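## Task

Join the two printed pieces so they match the completed toy glue bottle shown on the stand.

## Robot and tools

Robot: a humanoid upper body on a stand past the table's near (-x) edge, with two seven-joint arms. left_arm sits on the +y side and carries a left hand; right_arm sits on the -y side with a right hand. Each hand has five fingers and six motors. A left-hand reference sheet can be opened with show_instructions, which moves nothing.

Frame: all positions are metres in the scene frame. z = 0 is the table top, +z is up, +x runs across the table away from the robot, and the table's near edge is at x = 0.18. Arm bases: left (+0.053, +0.109, +0.418), right (+0.017, -0.087, +0.431). Each hand point can be at most 0.62 m from its shoulder. Printed poses may be off by a few cm.

Hand point: a spot fixed to the palm, 0.05 m in front of it. Its +z runs along the straight fingers, its +y points out of the palm, and for the right hand +x points across the palm away from the thumb. On the left hand +x points toward the thumb. Straight fingertips reach 0.06 to 0.07 m past the point, and a wrist bracket on the little-finger side can strike things. With the thumb swung in front of the palm, the hand can grasp objects 0.035 to 0.065 m thick, or a handle as thin as 0.025 m.

Row layout (28 numbers, each in [-1, 1], always for both arms in one list): left dx, dy, dz, rx, ry, rz, thumb_turn, thumb_bend, index, middle, ring, little, force_limit, speed, then the same 14 for the right arm. The first six are an offset, not a pose: a change from that arm's Hand target at the start of the action, measured along scene axes. 1.0 equals 0.6 m of travel or 180 degrees of turn. rx, ry, rz form one rotation vector, applied about the Hand target's position. All six zero means hold at the Hand target. The controller limits each step's commanded orientation to 32 degrees away from the measured one.

Hand numbers are absolute targets, not offsets. For every finger motor -1 means open or straight and +1 means closed or curled. thumb_turn -1 puts the thumb beside the palm; +1 puts it across from the fingers. force_limit maps -1..+1 to about 0..10 N at the fingertip, or 0..15 N for both thumb motors. speed rises linearly from nearly zero at -1 to full at +0.48 and stays full beyond that. For a soft grip, close with speed at -0.94 or below. No value means keep as is, so to leave a hand alone repeat its last executed eight numbers. If none have been sent yet in the scene, copy hand_measured, hand_force_limit and hand_speed. To tighten, raise force_limit and send a target more closed than hand_measured. To loosen, send one more open than hand_measured.

execute_actions(actions, cameras): actions is a list of actions. Each action is up to 15 rows, one per 1/30 s step. Unused steps repeat the final row. Every row in an action counts from the same start-of-action Hand target, so resending an offset moves the arm further. cameras is a list of names, ["all"], or []. An empty actions list returns images and the full state.

move(target, speed, blend, blocking, cameras): drives each hand point in a straight line. target is one 28-number row, or a list of up to 15 rows. Every row's offsets count from the Hand target as it was before the move, not from the previous row. speed is metres per second, 0.002 to 1.8, default 0.25. Turning is capped at twice that value in rad/s. Give one speed number or one per target. blend is in metres and rounds corners between listed targets; 0 means stop at each one. The whole path is capped at 10 s. blocking=false returns after about 0.5 s while the motion continues. The result adds a move: line with the outcome, such as done, off_target, moving, held or fault, and any limits (paced = clipped, held = steps withheld). Hand numbers in later targets take effect only once that target is reached and everything is at rest.

wait(seconds: 0 to 10) lets time run with commands held. stop() brakes any running move. zoom_image(camera, region=[x0, y0, x1, y1]) crops the newest image of cam_high, cam_bench, cam_left_wrist or cam_right_wrist, up to 504 by 504 pixels, with the origin at the top-left. finished_scene(scene) ends the current scene; give its number. It cannot be undone.

Results: per arm, end_effector_position (m) and end_effector_quat_wxyz, plus Hand target, the origin for the next offsets. The hand point often rests short of it, so send the remaining gap as a new offset. Also reported: joint positions, velocities (may read within noise) and torques (which include gravity). For hands: hand_measured, hand_stopped_by (moving, target, force, stalled, fault) and hand_load_n, all in motor order. A grip that has been lost shows as hand_load_n dropping near 0. Warnings include MOTOR HOT, and an OVER-TEMPERATURE FAULT at which that arm goes limp for 30 s or more.

Avoid: dropping parts or letting them fall far; anything leaving the table, even if set down there; releasing a part that is still moving; fast impacts with the table or fixed objects; pressing past contact, which pushes harder; any collision or squeeze between the two arms, including one hand closing on the other's fingers; overloading fingers with pulls, twists or fast swings; and holding loads or stretched poses long enough to overheat motors. The final assembly must stay correct after the hands let go.

Each tool is called after "Call:" as name(argument=value, ...) on one line, values as JSON.

Reference images:

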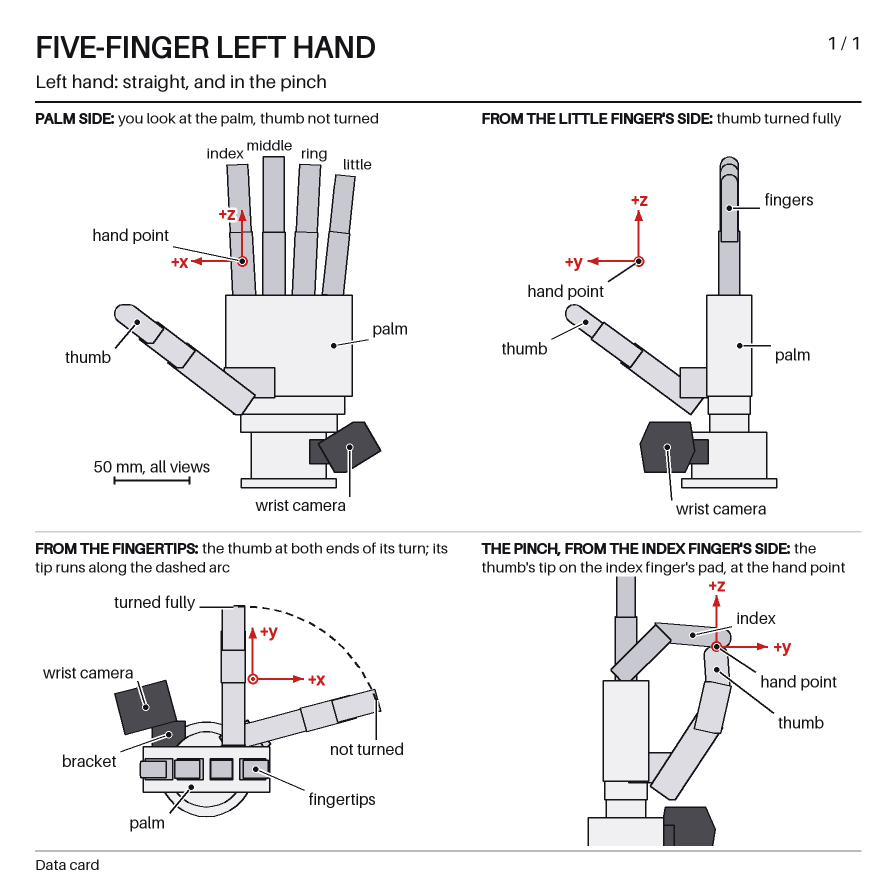

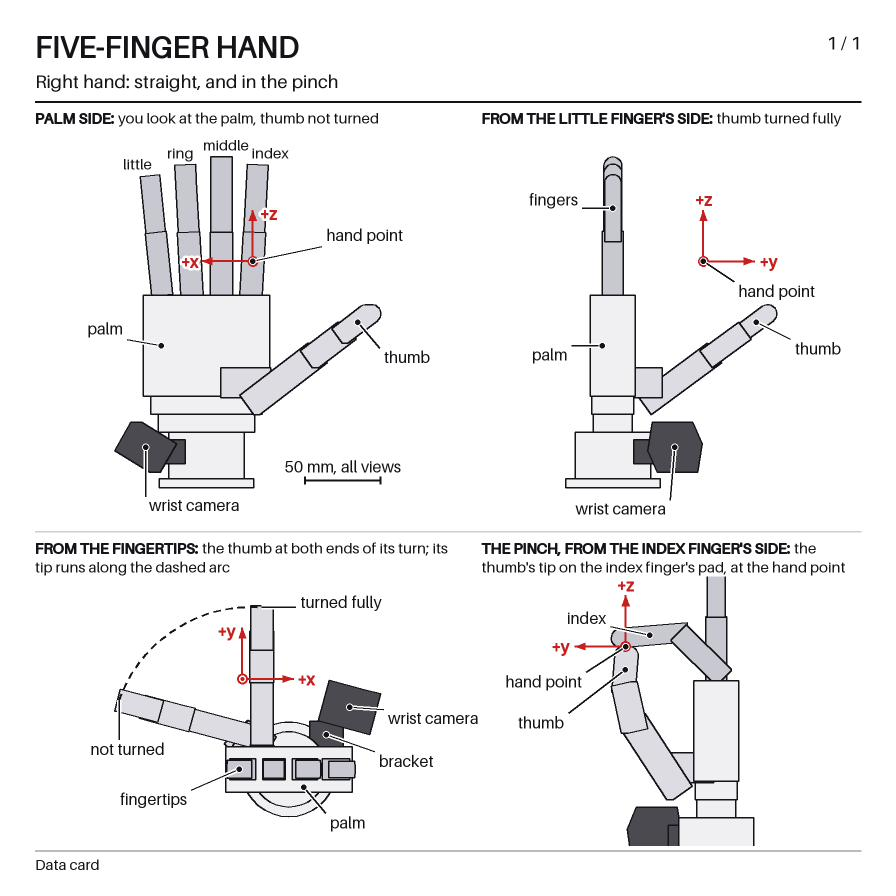

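## Session

Call:
execute_actions(actions=[])

Scene clock: 0.00 s.
left_arm: end_effector_position=(+0.1667, +0.1148, +0.5227) hand_measured=(-1.000, -1.000, -1.000, -1.000, -1.000, -1.000) hand_load_n=(+0.0, +0.0, +0.0, +0.0, +0.0, +0.0) hand_stopped_by=(target, target, target, target, target, target) hand_force_limit=0.00 hand_speed=-0.80 end_effector_quat_wxyz=(+0.147, +0.038, -0.129, +0.980) | right_arm: end_effector_position=(+0.1242, -0.1185, +0.5384) hand_measured=(-1.000, -1.000, -1.000, -1.000, -1.000, -1.000) hand_load_n=(+0.0, +0.0, +0.0, +0.0, +0.0, +0.0) hand_stopped_by=(target, target, target, target, target, target) hand_force_limit=0.00 hand_speed=-0.80 end_effector_quat_wxyz=(+0.980, -0.185, +0.070, -0.033)
Joint positions: left_arm=[-0.08 0.5 0.23 -0.53 -0.57 -1 -0.31] | right_arm=[-0.08 -0.5 -0.23 -0.53 0.57 -1 0.31]
Joint velocities: within noise
Joint torques (N m): no reading
Hand target: left_arm +0.1667, +0.1148, +0.5227; +0.147, +0.038, -0.129, +0.980 | right_arm +0.1242, -0.1185, +0.5384; +0.980, -0.185, +0.070, -0.033

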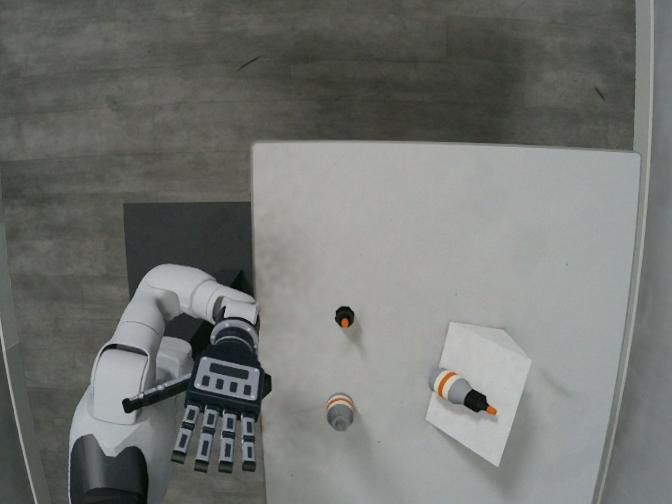

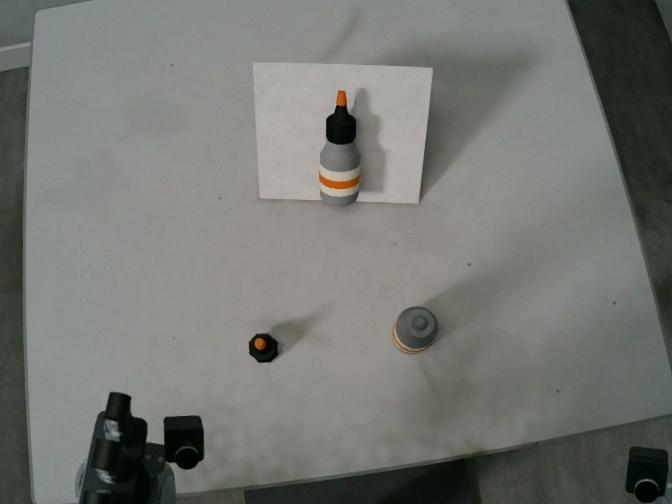

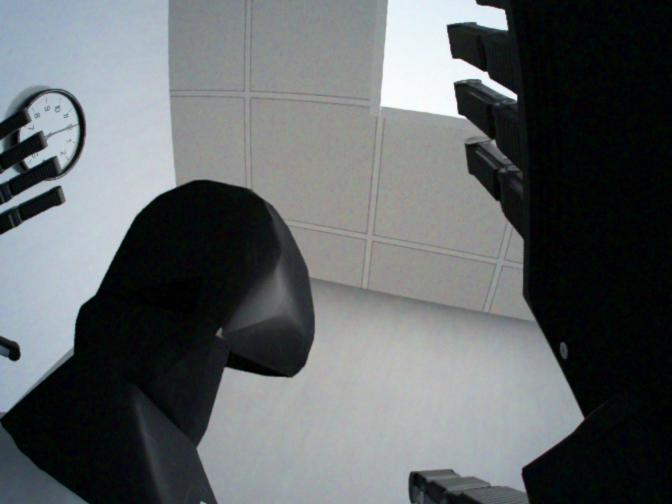

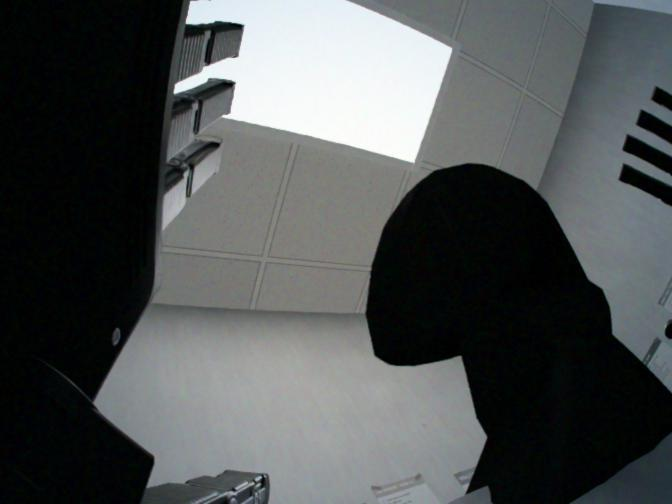

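Call:
zoom_image(camera="cam_bench", region=[220, 60, 480, 380])

Call:
zoom_image(camera="cam_high", region=[290, 280, 550, 480])

Call:
zoom_image(camera="cam_high", region=[310, 290, 390, 350])

Call:
zoom_image(camera="cam_bench", region=[230, 280, 450, 380])

Scaled by 1.575 from the camera's 672x504 image, which has a finer 960x720 frame.

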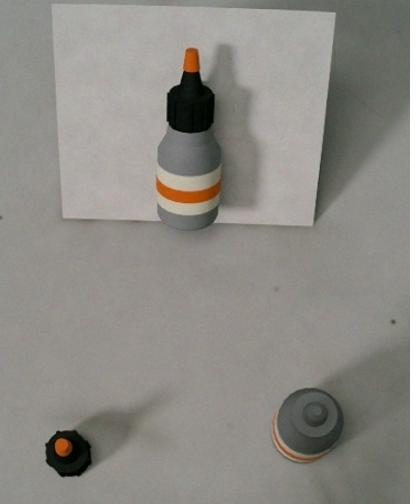

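Scaled by 1.938 from the camera's 672x504 image, which has a finer 960x720 frame.

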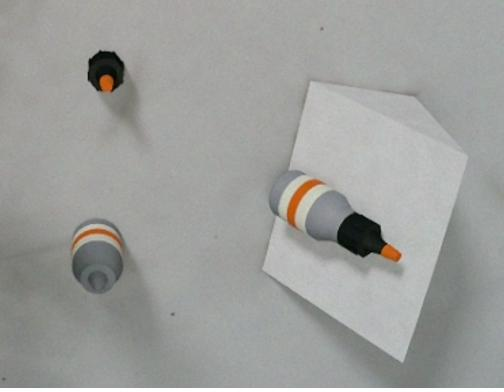

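Scaled by 6.300 from the camera's 672x504 image, which has a finer 960x720 frame.

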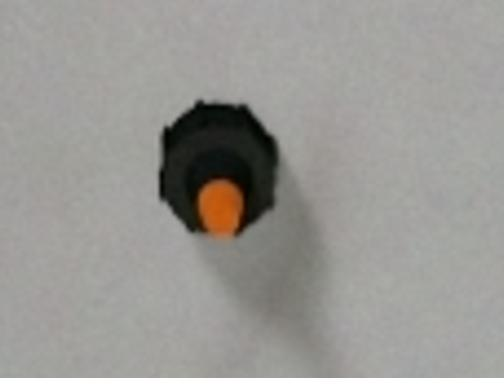

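Scaled by 2.291 from the camera's 672x504 image, which has a finer 960x720 frame.

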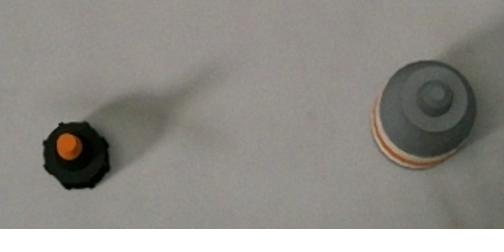

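Call:
move(target=[0.305,0.142,-0.404,0.399,0.256,0.469,-1,-1,-1,-1,-1,-1,0,-0.8,0,0,0,0,0,0,-1,-1,-1,-1,-1,-1,0,-0.8], speed=0.3, cameras=["all"])

Scene clock: 50.53 s.
left_arm: end_effector_position=(+0.3495, +0.2017, +0.2798) hand_measured=(-1.000, -1.000, -1.000, -1.000, -1.000, -1.000) hand_load_n=(+0.0, +0.0, +0.0, +0.0, +0.0, +0.0) hand_stopped_by=(target, target, target, target, target, target) hand_force_limit=0.00 hand_speed=-0.80 end_effector_quat_wxyz=(+0.500, -0.499, +0.501, -0.499) | right_arm: end_effector_position=(+0.1242, -0.1185, +0.5384) hand_measured=(-1.000, -1.000, -1.000, -1.000, -1.000, -1.000) hand_load_n=(+0.0, +0.0, +0.0, +0.0, +0.0, +0.5) hand_stopped_by=(target, target, target, target, target, target) hand_force_limit=0.00 hand_speed=-0.80 end_effector_quat_wxyz=(+0.980, -0.185, +0.070, -0.033)
Joint positions: left_arm=[0.222 0.197 0.691 -0.864 1.012 -0.189 -0.589] | right_arm=[-0.08 -0.5 -0.23 -0.53 0.57 -1 0.31]
Joint torques (N m): left_arm=[0.29 1.22 -0.25 -3.51 -0.03 0.16 0.83] | right_arm=[-1.15 -0.94 -2.61 -2.46 0.21 -0.23 -0.11]
Hand target: left_arm +0.3497, +0.2000, +0.2803; +0.500, -0.500, +0.500, -0.500 | right_arm +0.1242, -0.1185, +0.5384; +0.980, -0.185, +0.070, -0.033
Off the commanded pose: left_arm 0.002 m, 0 deg | right_arm 0.000 m, 0 deg.
move: done

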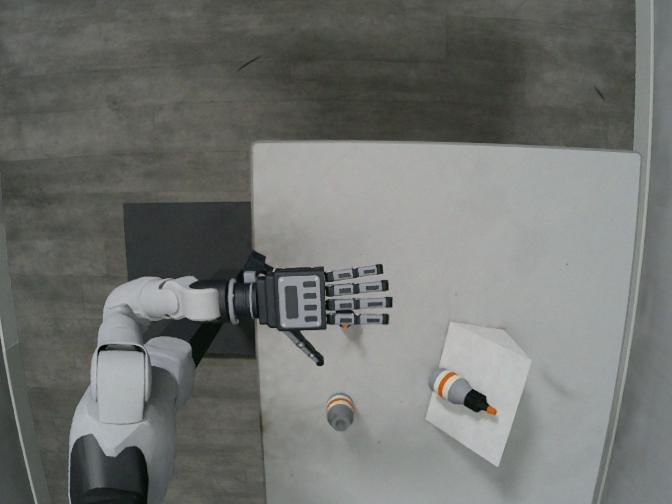

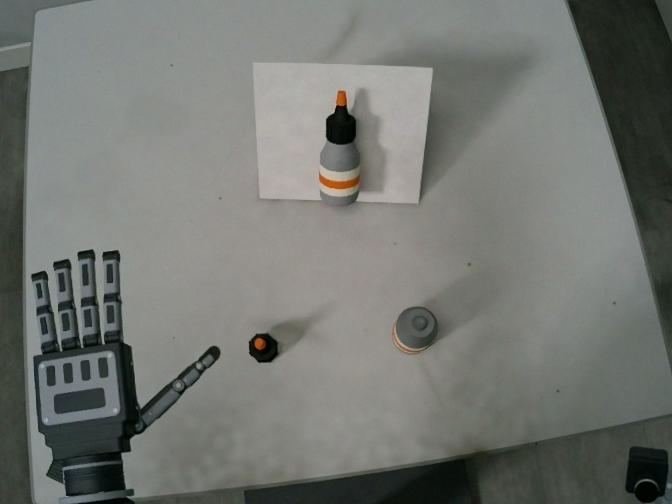

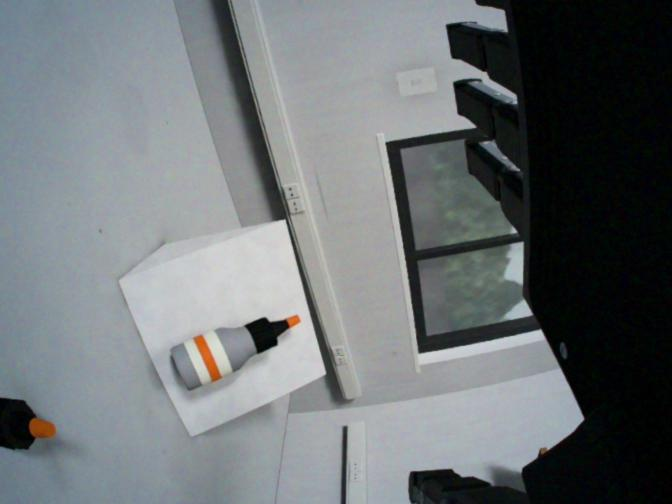

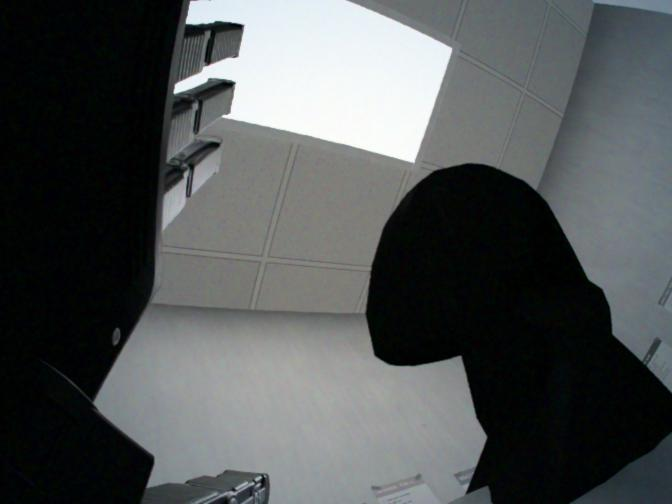

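Call:
move(target=[0.0138,-0.0817,-0.2505,0,0.139,0,1,-0.5,-0.5,-0.5,-1,-1,0,-0.3,0,0,0,0,0,0,-1,-1,-1,-1,-1,-1,0,-0.8], cameras=["all"])

Scene clock: 74.73 s.
left_arm: end_effector_position=(+0.3544, +0.1660, +0.1804) hand_measured=(+1.000, -0.500, -0.500, -0.500, -1.000, -1.000) hand_load_n=(+0.5, +0.0, +0.0, +0.0, +0.0, +0.0) hand_stopped_by=(target, target, target, target, target, target) hand_force_limit=0.00 hand_speed=-0.30 end_effector_quat_wxyz=(-0.421, +0.565, -0.570, +0.423) | right_arm: end_effector_position=(+0.1242, -0.1185, +0.5384) hand_measured=(-1.000, -1.000, -1.000, -1.000, -1.000, -1.000) hand_load_n=(+0.0, +0.0, +0.0, +0.0, +0.0, +0.0) hand_stopped_by=(target, target, target, target, target, target) hand_force_limit=0.00 hand_speed=-0.80 end_effector_quat_wxyz=(+0.980, -0.185, +0.070, -0.033)
Joint positions: left_arm=[0.143 0.064 0.423 -0.667 1.356 -0.181 -0.659] | right_arm=[-0.08 -0.5 -0.23 -0.53 0.57 -1 0.31]
Joint torques (N m): left_arm=[0.31 1.12 -0.11 -3.91 -0.37 -0.12 0.94] | right_arm=[-1.41 -1.45 -2.6 -2.34 -0.22 -0.26 -0.14]
Hand target: left_arm +0.3534, +0.1669, +0.1810; -0.422, +0.564, -0.570, +0.423 (not the last commanded pose) | right_arm +0.1242, -0.1185, +0.5384; +0.980, -0.185, +0.070, -0.033
Off the commanded pose: left_arm 0.053 m, 8 deg | right_arm 0.000 m, 0 deg.
move: held (left_arm; a check stopped the path); limits=held
pose unreachable (left arm): on one or more control steps of this call, first in action 0 (counted from 0), this arm could not follow its commanded pose, so it was not sent that pose on those steps. It may still have moved: this result reports where it is.
cause: moving toward the commanded pose would bring a part of the arm (just beyond joint 3 (shoulder yaw)) too close to the robot's own body.

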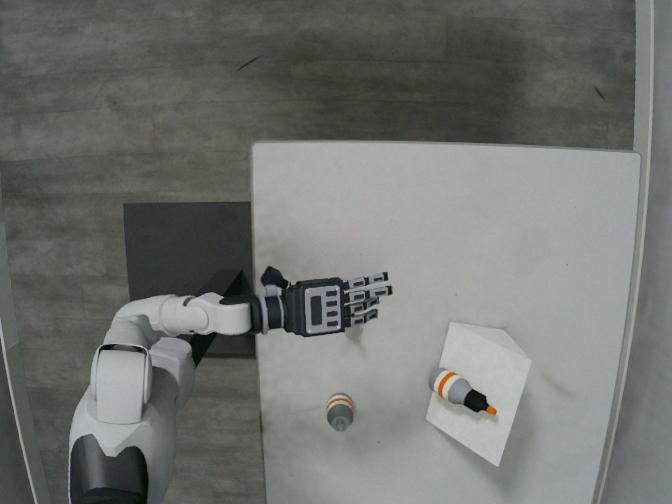

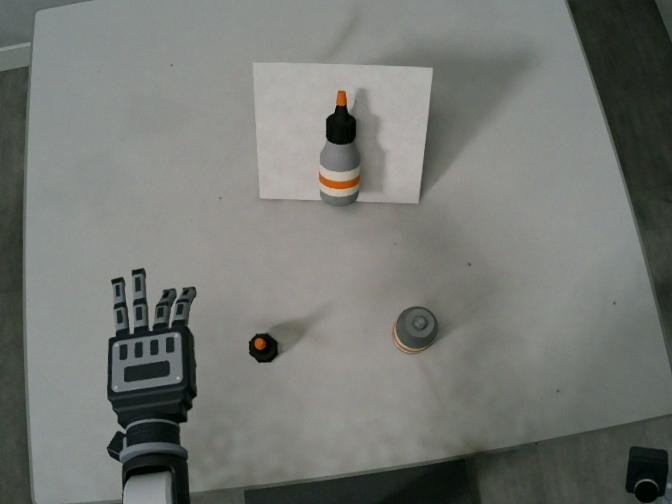

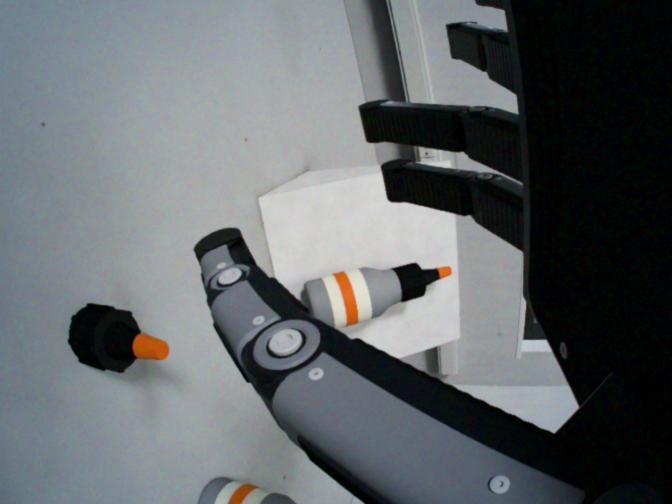

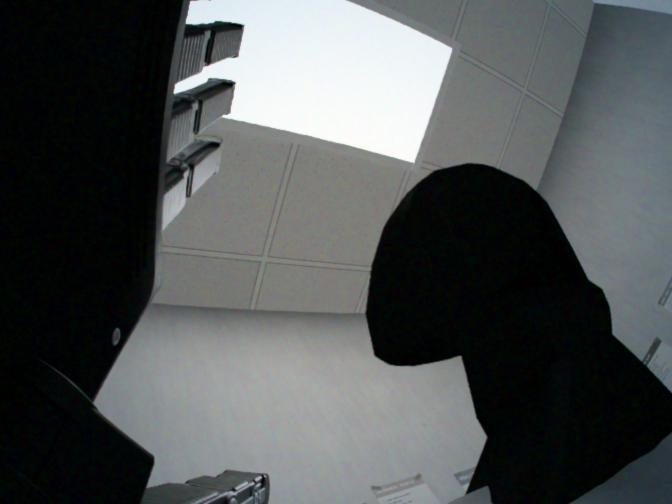

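Call:
move(target=[0,-0.0115,-0.068,0.0194,0.0416,-0.2773,1,-0.5,-0.5,-0.5,-1,-1,0,-0.3,0,0,0,0,0,0,-1,-1,-1,-1,-1,-1,0,-0.8], cameras=["all"])

Scene clock: 87.33 s.
left_arm: end_effector_position=(+0.3528, +0.1586, +0.1408) hand_measured=(+1.000, -0.500, -0.500, -0.500, -1.000, -1.000) hand_load_n=(+0.0, +0.0, +0.0, +0.0, +0.0, -0.5) hand_stopped_by=(target, target, target, target, target, target) hand_force_limit=0.00 hand_speed=-0.30 end_effector_quat_wxyz=(+0.184, -0.287, +0.789, -0.511) | right_arm: end_effector_position=(+0.1242, -0.1185, +0.5384) hand_measured=(-1.000, -1.000, -1.000, -1.000, -1.000, -1.000) hand_load_n=(+0.0, +0.0, +0.0, +0.0, +0.0, +0.0) hand_stopped_by=(target, target, target, target, target, target) hand_force_limit=0.00 hand_speed=-0.80 end_effector_quat_wxyz=(+0.980, -0.185, +0.070, -0.033)
Joint positions: left_arm=[-0.283 0.887 0.315 0.514 1.012 -1.193 -0.238] | right_arm=[-0.08 -0.5 -0.23 -0.53 0.57 -1 0.31]
Joint torques (N m): left_arm=[-2.09 4.43 1.05 -1.67 -0.79 -0.05 0.96] | right_arm=[-1.53 -1.47 -2.77 -1.86 -0.13 -0.23 -0.11]
Hand target: left_arm +0.3534, +0.1600, +0.1402; +0.184, -0.284, +0.793, -0.508 | right_arm +0.1242, -0.1185, +0.5384; +0.980, -0.185, +0.070, -0.033
Off the commanded pose: left_arm 0.002 m, 1 deg | right_arm 0.000 m, 0 deg.
move: done

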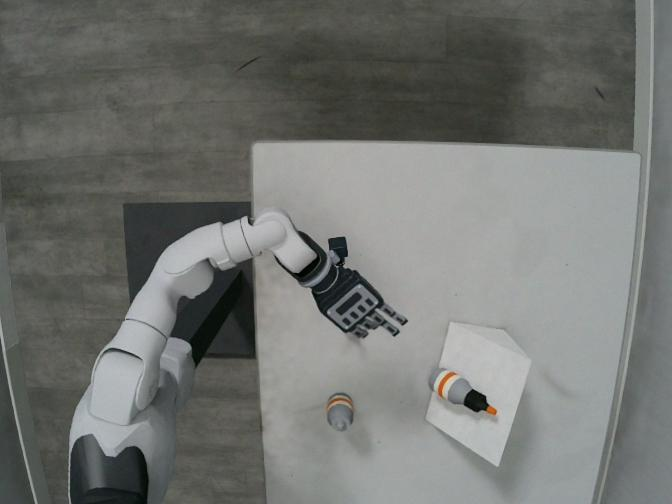

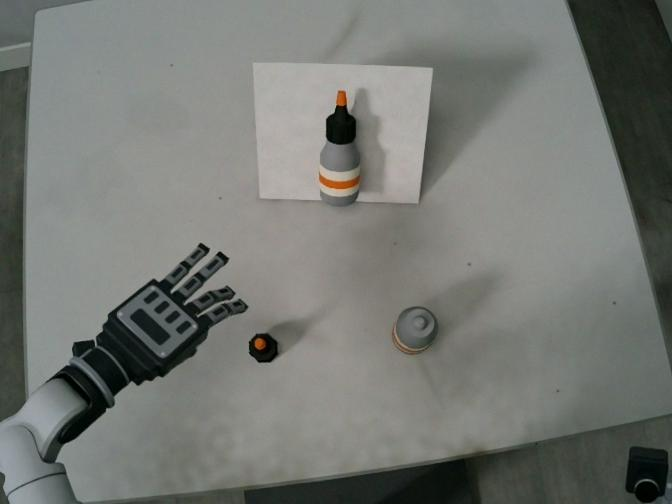

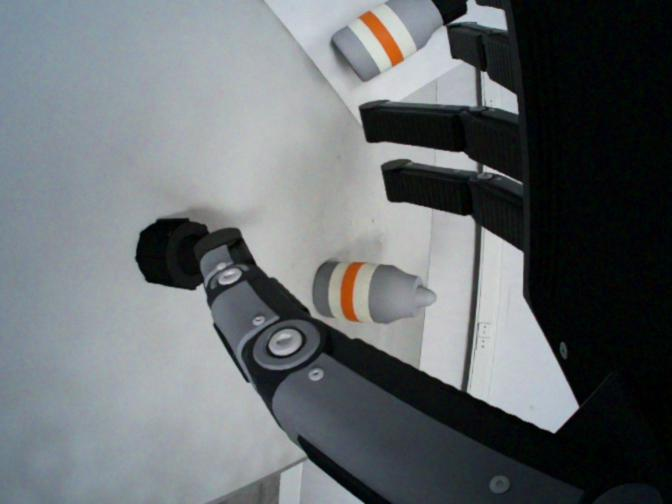

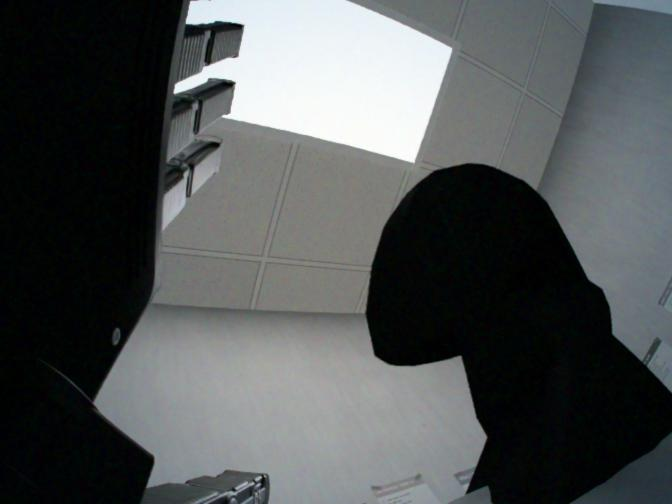

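Call:
move(target=[0,0,-0.0833,0,0,0,1,-0.5,-0.5,-0.5,-1,-1,0,-0.3,0,0,0,0,0,0,-1,-1,-1,-1,-1,-1,0,-0.8], cameras=["all"])

Call:
zoom_image(camera="cam_bench", region=[130, 240, 330, 390])

Call:
zoom_image(camera="cam_high", region=[290, 250, 430, 355])

Scene clock: 98.17 s.
left_arm: end_effector_position=(+0.3530, +0.1580, +0.0904) hand_measured=(+1.000, -0.500, -0.500, -0.500, -1.000, -1.000) hand_load_n=(+0.0, +0.0, +0.0, +0.0, +0.0, +0.0) hand_stopped_by=(target, target, target, target, target, target) hand_force_limit=0.00 hand_speed=-0.30 end_effector_quat_wxyz=(+0.184, -0.288, +0.788, -0.512) | right_arm: end_effector_position=(+0.1242, -0.1185, +0.5384) hand_measured=(-1.000, -1.000, -1.000, -1.000, -1.000, -1.000) hand_load_n=(+0.0, +0.0, +0.0, +0.0, +0.0, +0.0) hand_stopped_by=(target, target, target, target, target, target) hand_force_limit=0.00 hand_speed=-0.80 end_effector_quat_wxyz=(+0.980, -0.185, +0.070, -0.033)
Joint positions: left_arm=[-0.371 0.846 0.179 0.743 1.464 -1.146 0.258] | right_arm=[-0.08 -0.5 -0.23 -0.53 0.57 -1 0.31]
Joint torques (N m): left_arm=[-2.49 4.6 0.7 -1.28 -0.21 -0.08 0.97] | right_arm=[-1.43 -1.19 -2.32 -2.36 0.23 -0.18 -0.05]
Hand target: left_arm +0.3534, +0.1600, +0.0902; +0.184, -0.284, +0.793, -0.508 | right_arm +0.1242, -0.1185, +0.5384; +0.980, -0.185, +0.070, -0.033
Off the commanded pose: left_arm 0.002 m, 1 deg | right_arm 0.000 m, 0 deg.
move: done

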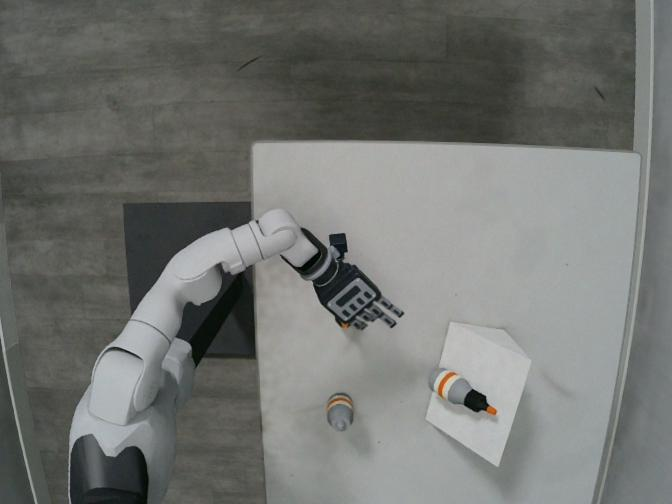

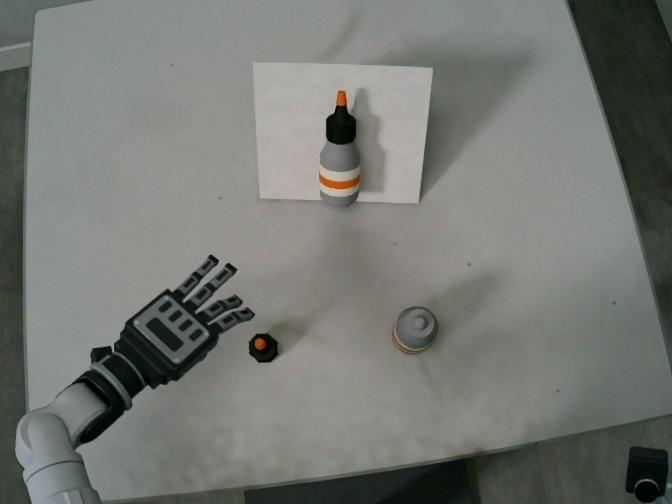

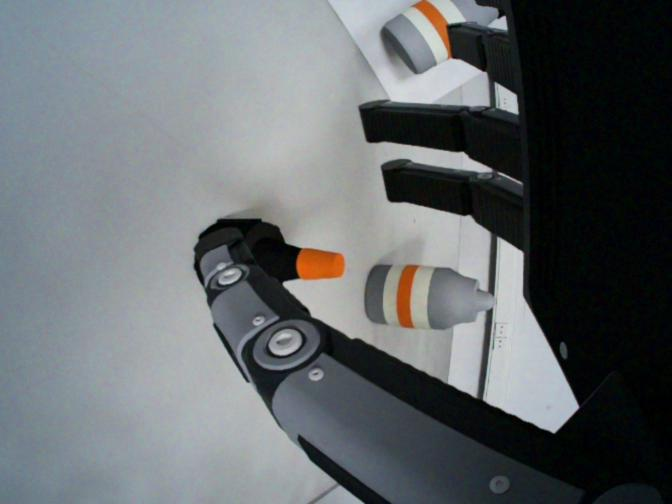

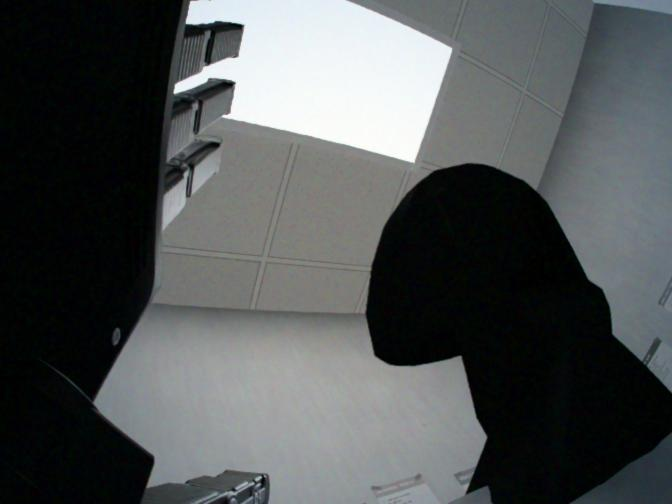

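Scaled by 2.520 from the camera's 672x504 image, which has a finer 960x720 frame.

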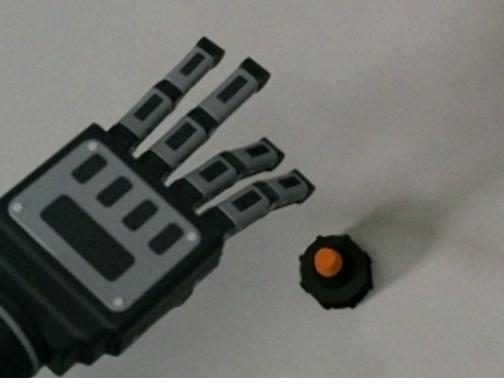

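Scaled by 3.600 from the camera's 672x504 image, which has a finer 960x720 frame.

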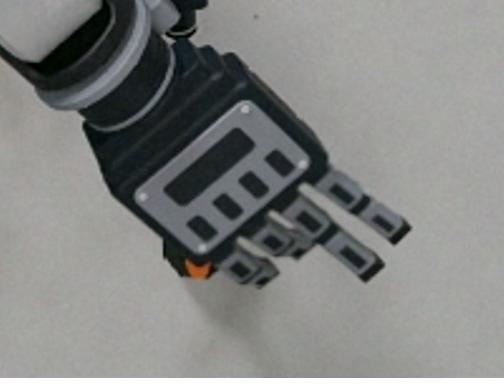

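Call:
move(target=[0,-0.0833,0,0,0,0,1,-0.5,-0.5,-0.5,-1,-1,0,-0.3,0,0,0,0,0,0,-1,-1,-1,-1,-1,-1,0,-0.8], cameras=["all"])

Call:
zoom_image(camera="cam_bench", region=[130, 240, 330, 390])

Call:
zoom_image(camera="cam_high", region=[290, 250, 430, 355])

Scene clock: 125.50 s.
left_arm: end_effector_position=(+0.3543, +0.1105, +0.0900) hand_measured=(+1.000, -0.500, -0.500, -0.500, -1.000, -1.000) hand_load_n=(+0.0, +0.0, +0.0, +0.0, +0.0, +0.0) hand_stopped_by=(target, target, target, target, target, target) hand_force_limit=0.00 hand_speed=-0.30 end_effector_quat_wxyz=(+0.184, -0.279, +0.796, -0.505) | right_arm: end_effector_position=(+0.1242, -0.1185, +0.5384) hand_measured=(-1.000, -1.000, -1.000, -1.000, -1.000, -1.000) hand_load_n=(+0.0, +0.0, +0.0, +0.0, +0.0, +0.0) hand_stopped_by=(target, target, target, target, target, target) hand_force_limit=0.00 hand_speed=-0.80 end_effector_quat_wxyz=(+0.980, -0.185, +0.070, -0.033)
Joint positions: left_arm=[-0.314 0.675 0.217 0.471 1.316 -1.039 -0.088] | right_arm=[-0.08 -0.5 -0.23 -0.53 0.57 -1 0.31]
Joint torques (N m): left_arm=[-1.79 2.49 1.36 -3.07 -0.85 0.27 0.8] | right_arm=[-1.32 -1.82 -2.62 -2.29 0.04 -0.22 -0.12]
Hand target: left_arm +0.3534, +0.1100, +0.0902; +0.184, -0.284, +0.793, -0.508 | right_arm +0.1242, -0.1185, +0.5384; +0.980, -0.185, +0.070, -0.033
Off the commanded pose: left_arm 0.001 m, 1 deg | right_arm 0.000 m, 0 deg.
move: done

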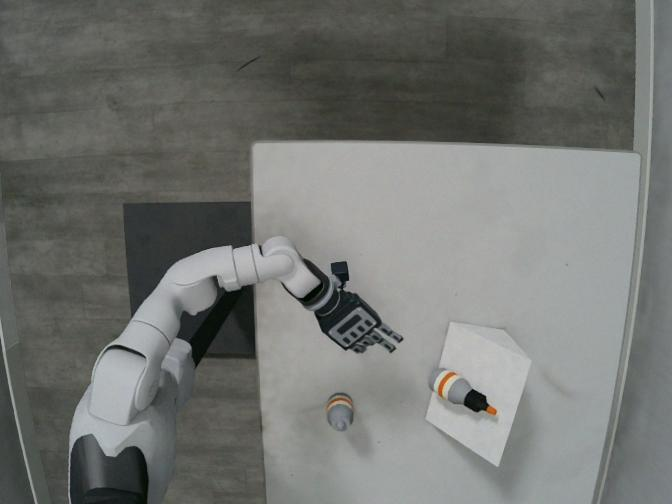

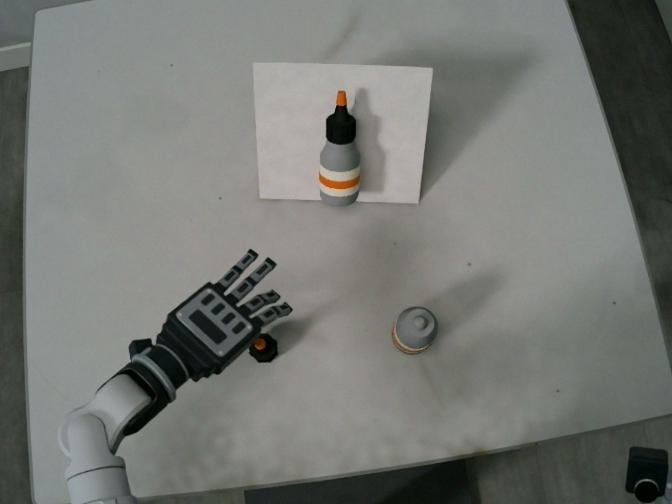

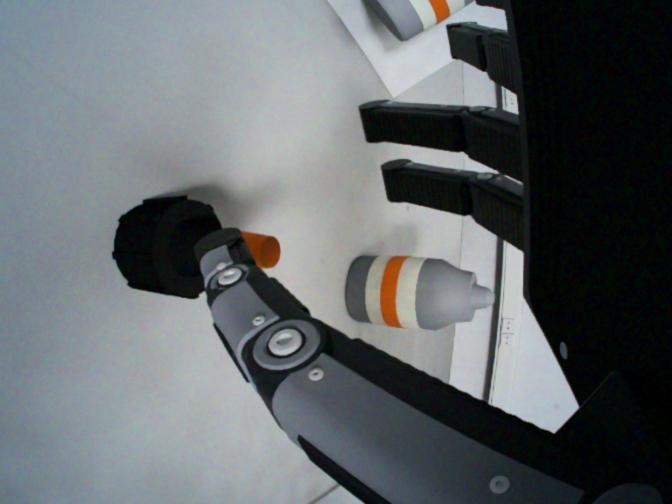

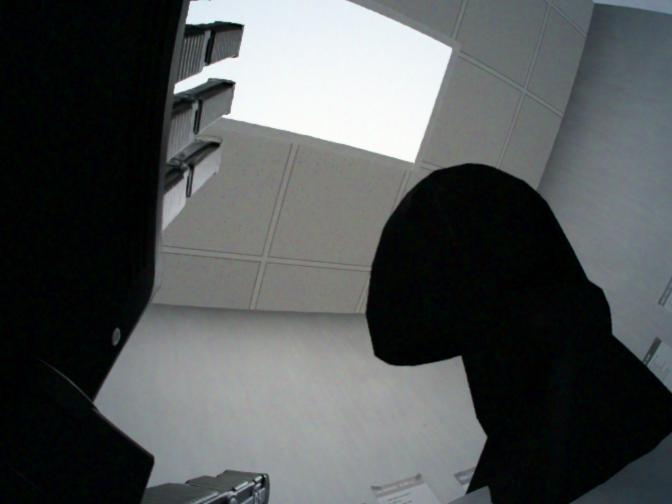

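Scaled by 2.520 from the camera's 672x504 image, which has a finer 960x720 frame.

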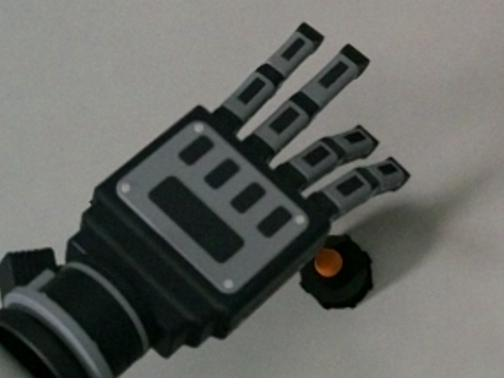

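Scaled by 3.600 from the camera's 672x504 image, which has a finer 960x720 frame.

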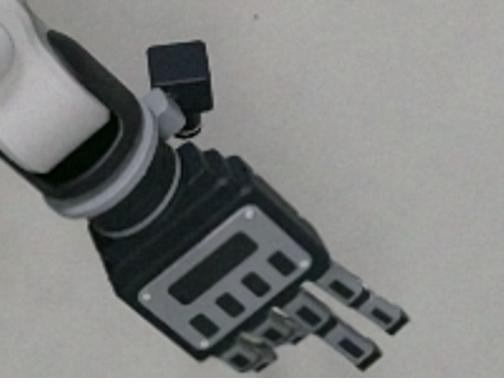

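Call:
move(target=[-0.0267,0,-0.0333,0,0,0,1,-0.5,-0.6,-0.6,-1,-1,0,-0.3,0,0,0,0,0,0,-1,-1,-1,-1,-1,-1,0,-0.8], cameras=["all"])

Call:
zoom_image(camera="cam_bench", region=[130, 240, 330, 390])

Scene clock: 156.07 s.
left_arm: end_effector_position=(+0.3414, +0.1120, +0.0744) hand_measured=(+1.000, -0.500, -0.600, -0.600, -1.000, -1.000) hand_load_n=(+0.0, +0.0, +0.0, +0.0, +0.0, +0.0) hand_stopped_by=(target, target, target, target, target, target) hand_force_limit=0.00 hand_speed=-0.30 end_effector_quat_wxyz=(+0.189, -0.284, +0.790, -0.510) | right_arm: end_effector_position=(+0.1242, -0.1185, +0.5384) hand_measured=(-1.000, -1.000, -1.000, -1.000, -1.000, -1.000) hand_load_n=(+0.0, +0.0, +0.0, +0.0, +0.0, +0.0) hand_stopped_by=(target, target, target, target, target, target) hand_force_limit=0.00 hand_speed=-0.80 end_effector_quat_wxyz=(+0.980, -0.185, +0.070, -0.033)
Joint positions: left_arm=[-0.243 0.657 0.204 0.46 1.39 -1.002 0.035] | right_arm=[-0.08 -0.5 -0.23 -0.53 0.57 -1 0.31]
Joint torques (N m): left_arm=[-1.37 2.34 0.62 -2.66 -0.51 0.26 0.97] | right_arm=[-1.25 -1.41 -2.38 -2.22 0.17 -0.15 -0.01]
Hand target: left_arm +0.3374, +0.1100, +0.0702; +0.184, -0.284, +0.793, -0.508 | right_arm +0.1242, -0.1185, +0.5384; +0.980, -0.185, +0.070, -0.033
Off the commanded pose: left_arm 0.006 m, 1 deg | right_arm 0.000 m, 0 deg.
move: off_target (left_arm)

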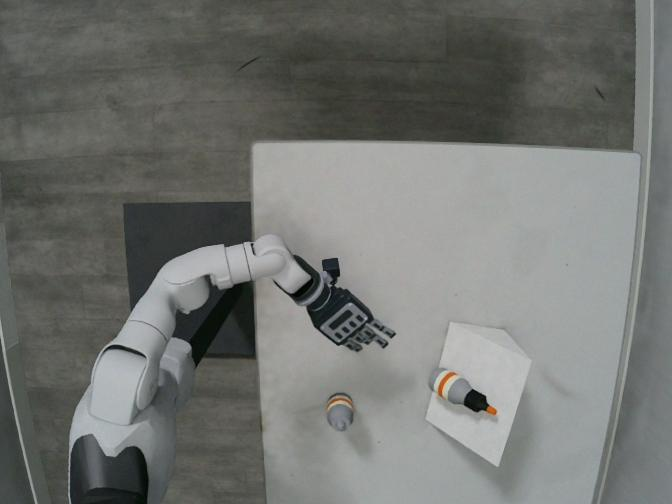

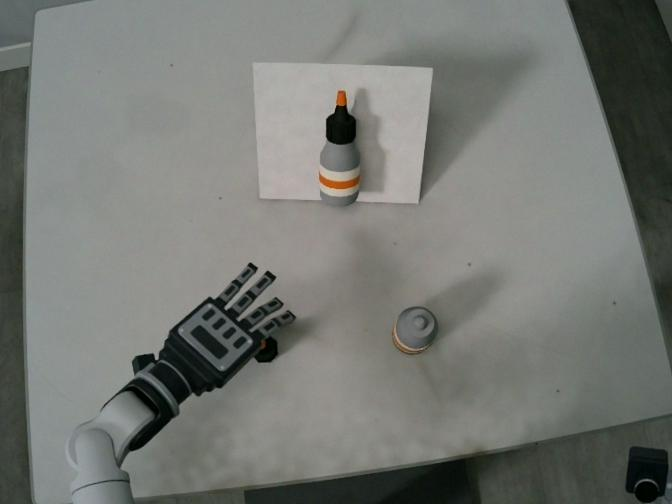

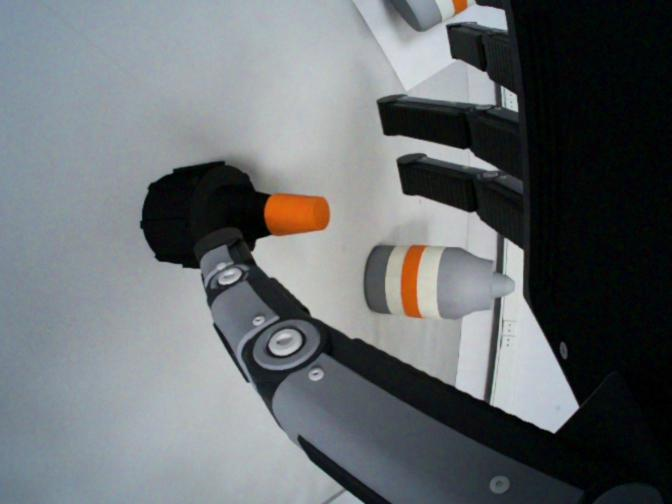

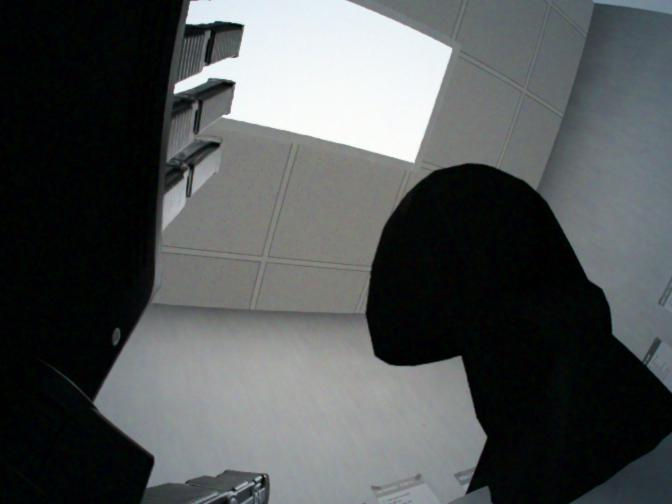

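Scaled by 2.520 from the camera's 672x504 image, which has a finer 960x720 frame.

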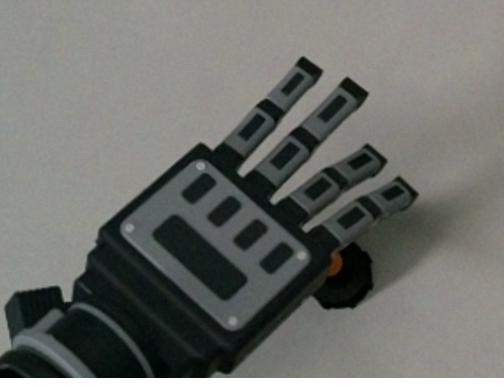

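Call:
move(target=[-0.0175,-0.0033,-0.0317,0,0,0,1,-0.5,-0.6,-0.6,-1,-1,0,-0.3,0,0,0,0,0,0,-1,-1,-1,-1,-1,-1,0,-0.8], speed=0.1, cameras=["cam_bench","cam_left_wrist"])

Call:
zoom_image(camera="cam_bench", region=[130, 240, 330, 390])

Scene clock: 173.37 s.
left_arm: end_effector_position=(+0.3319, +0.1093, +0.0566) hand_measured=(+1.000, -0.500, -0.600, -0.600, -1.000, -1.000) hand_load_n=(+0.0, +0.0, +0.0, +0.0, +0.0, +0.0) hand_stopped_by=(target, target, target, target, target, target) hand_force_limit=0.00 hand_speed=-0.30 end_effector_quat_wxyz=(+0.190, -0.282, +0.790, -0.511) | right_arm: end_effector_position=(+0.1242, -0.1185, +0.5384) hand_measured=(-1.000, -1.000, -1.000, -1.000, -1.000, -1.000) hand_load_n=(+0.0, +0.0, +0.0, +0.0, +0.0, +0.0) hand_stopped_by=(target, target, target, target, target, target) hand_force_limit=0.00 hand_speed=-0.80 end_effector_quat_wxyz=(+0.980, -0.185, +0.070, -0.033)
Joint positions: left_arm=[-0.217 0.635 0.162 0.491 1.487 -0.957 0.162] | right_arm=[-0.08 -0.5 -0.23 -0.53 0.57 -1 0.31]
Joint torques (N m): left_arm=[-1.09 2.51 0.61 -1.5 -0.11 0.26 1.01] | right_arm=[-1.25 -1.3 -2.56 -1.73 0.07 -0.26 -0.16]
Hand target: left_arm +0.3269, +0.1080, +0.0512; +0.184, -0.284, +0.793, -0.508 | right_arm +0.1242, -0.1185, +0.5384; +0.980, -0.185, +0.070, -0.033
Off the commanded pose: left_arm 0.007 m, 1 deg | right_arm 0.000 m, 0 deg.
move: off_target (left_arm)
Images, in order (width x height): cam_bench 672x504, cam_left_wrist 672x504.

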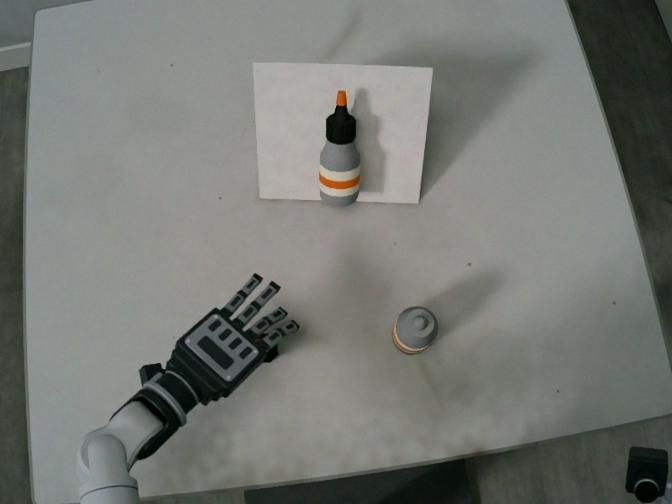

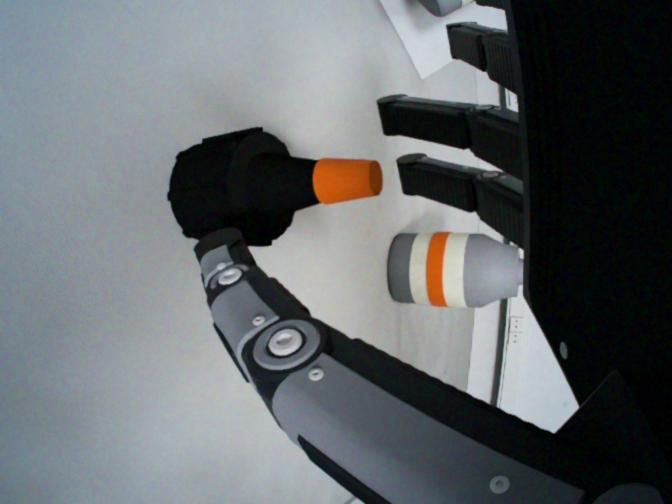

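Scaled by 2.520 from the camera's 672x504 image, which has a finer 960x720 frame.

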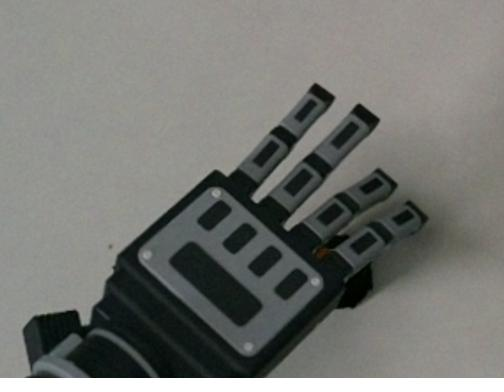

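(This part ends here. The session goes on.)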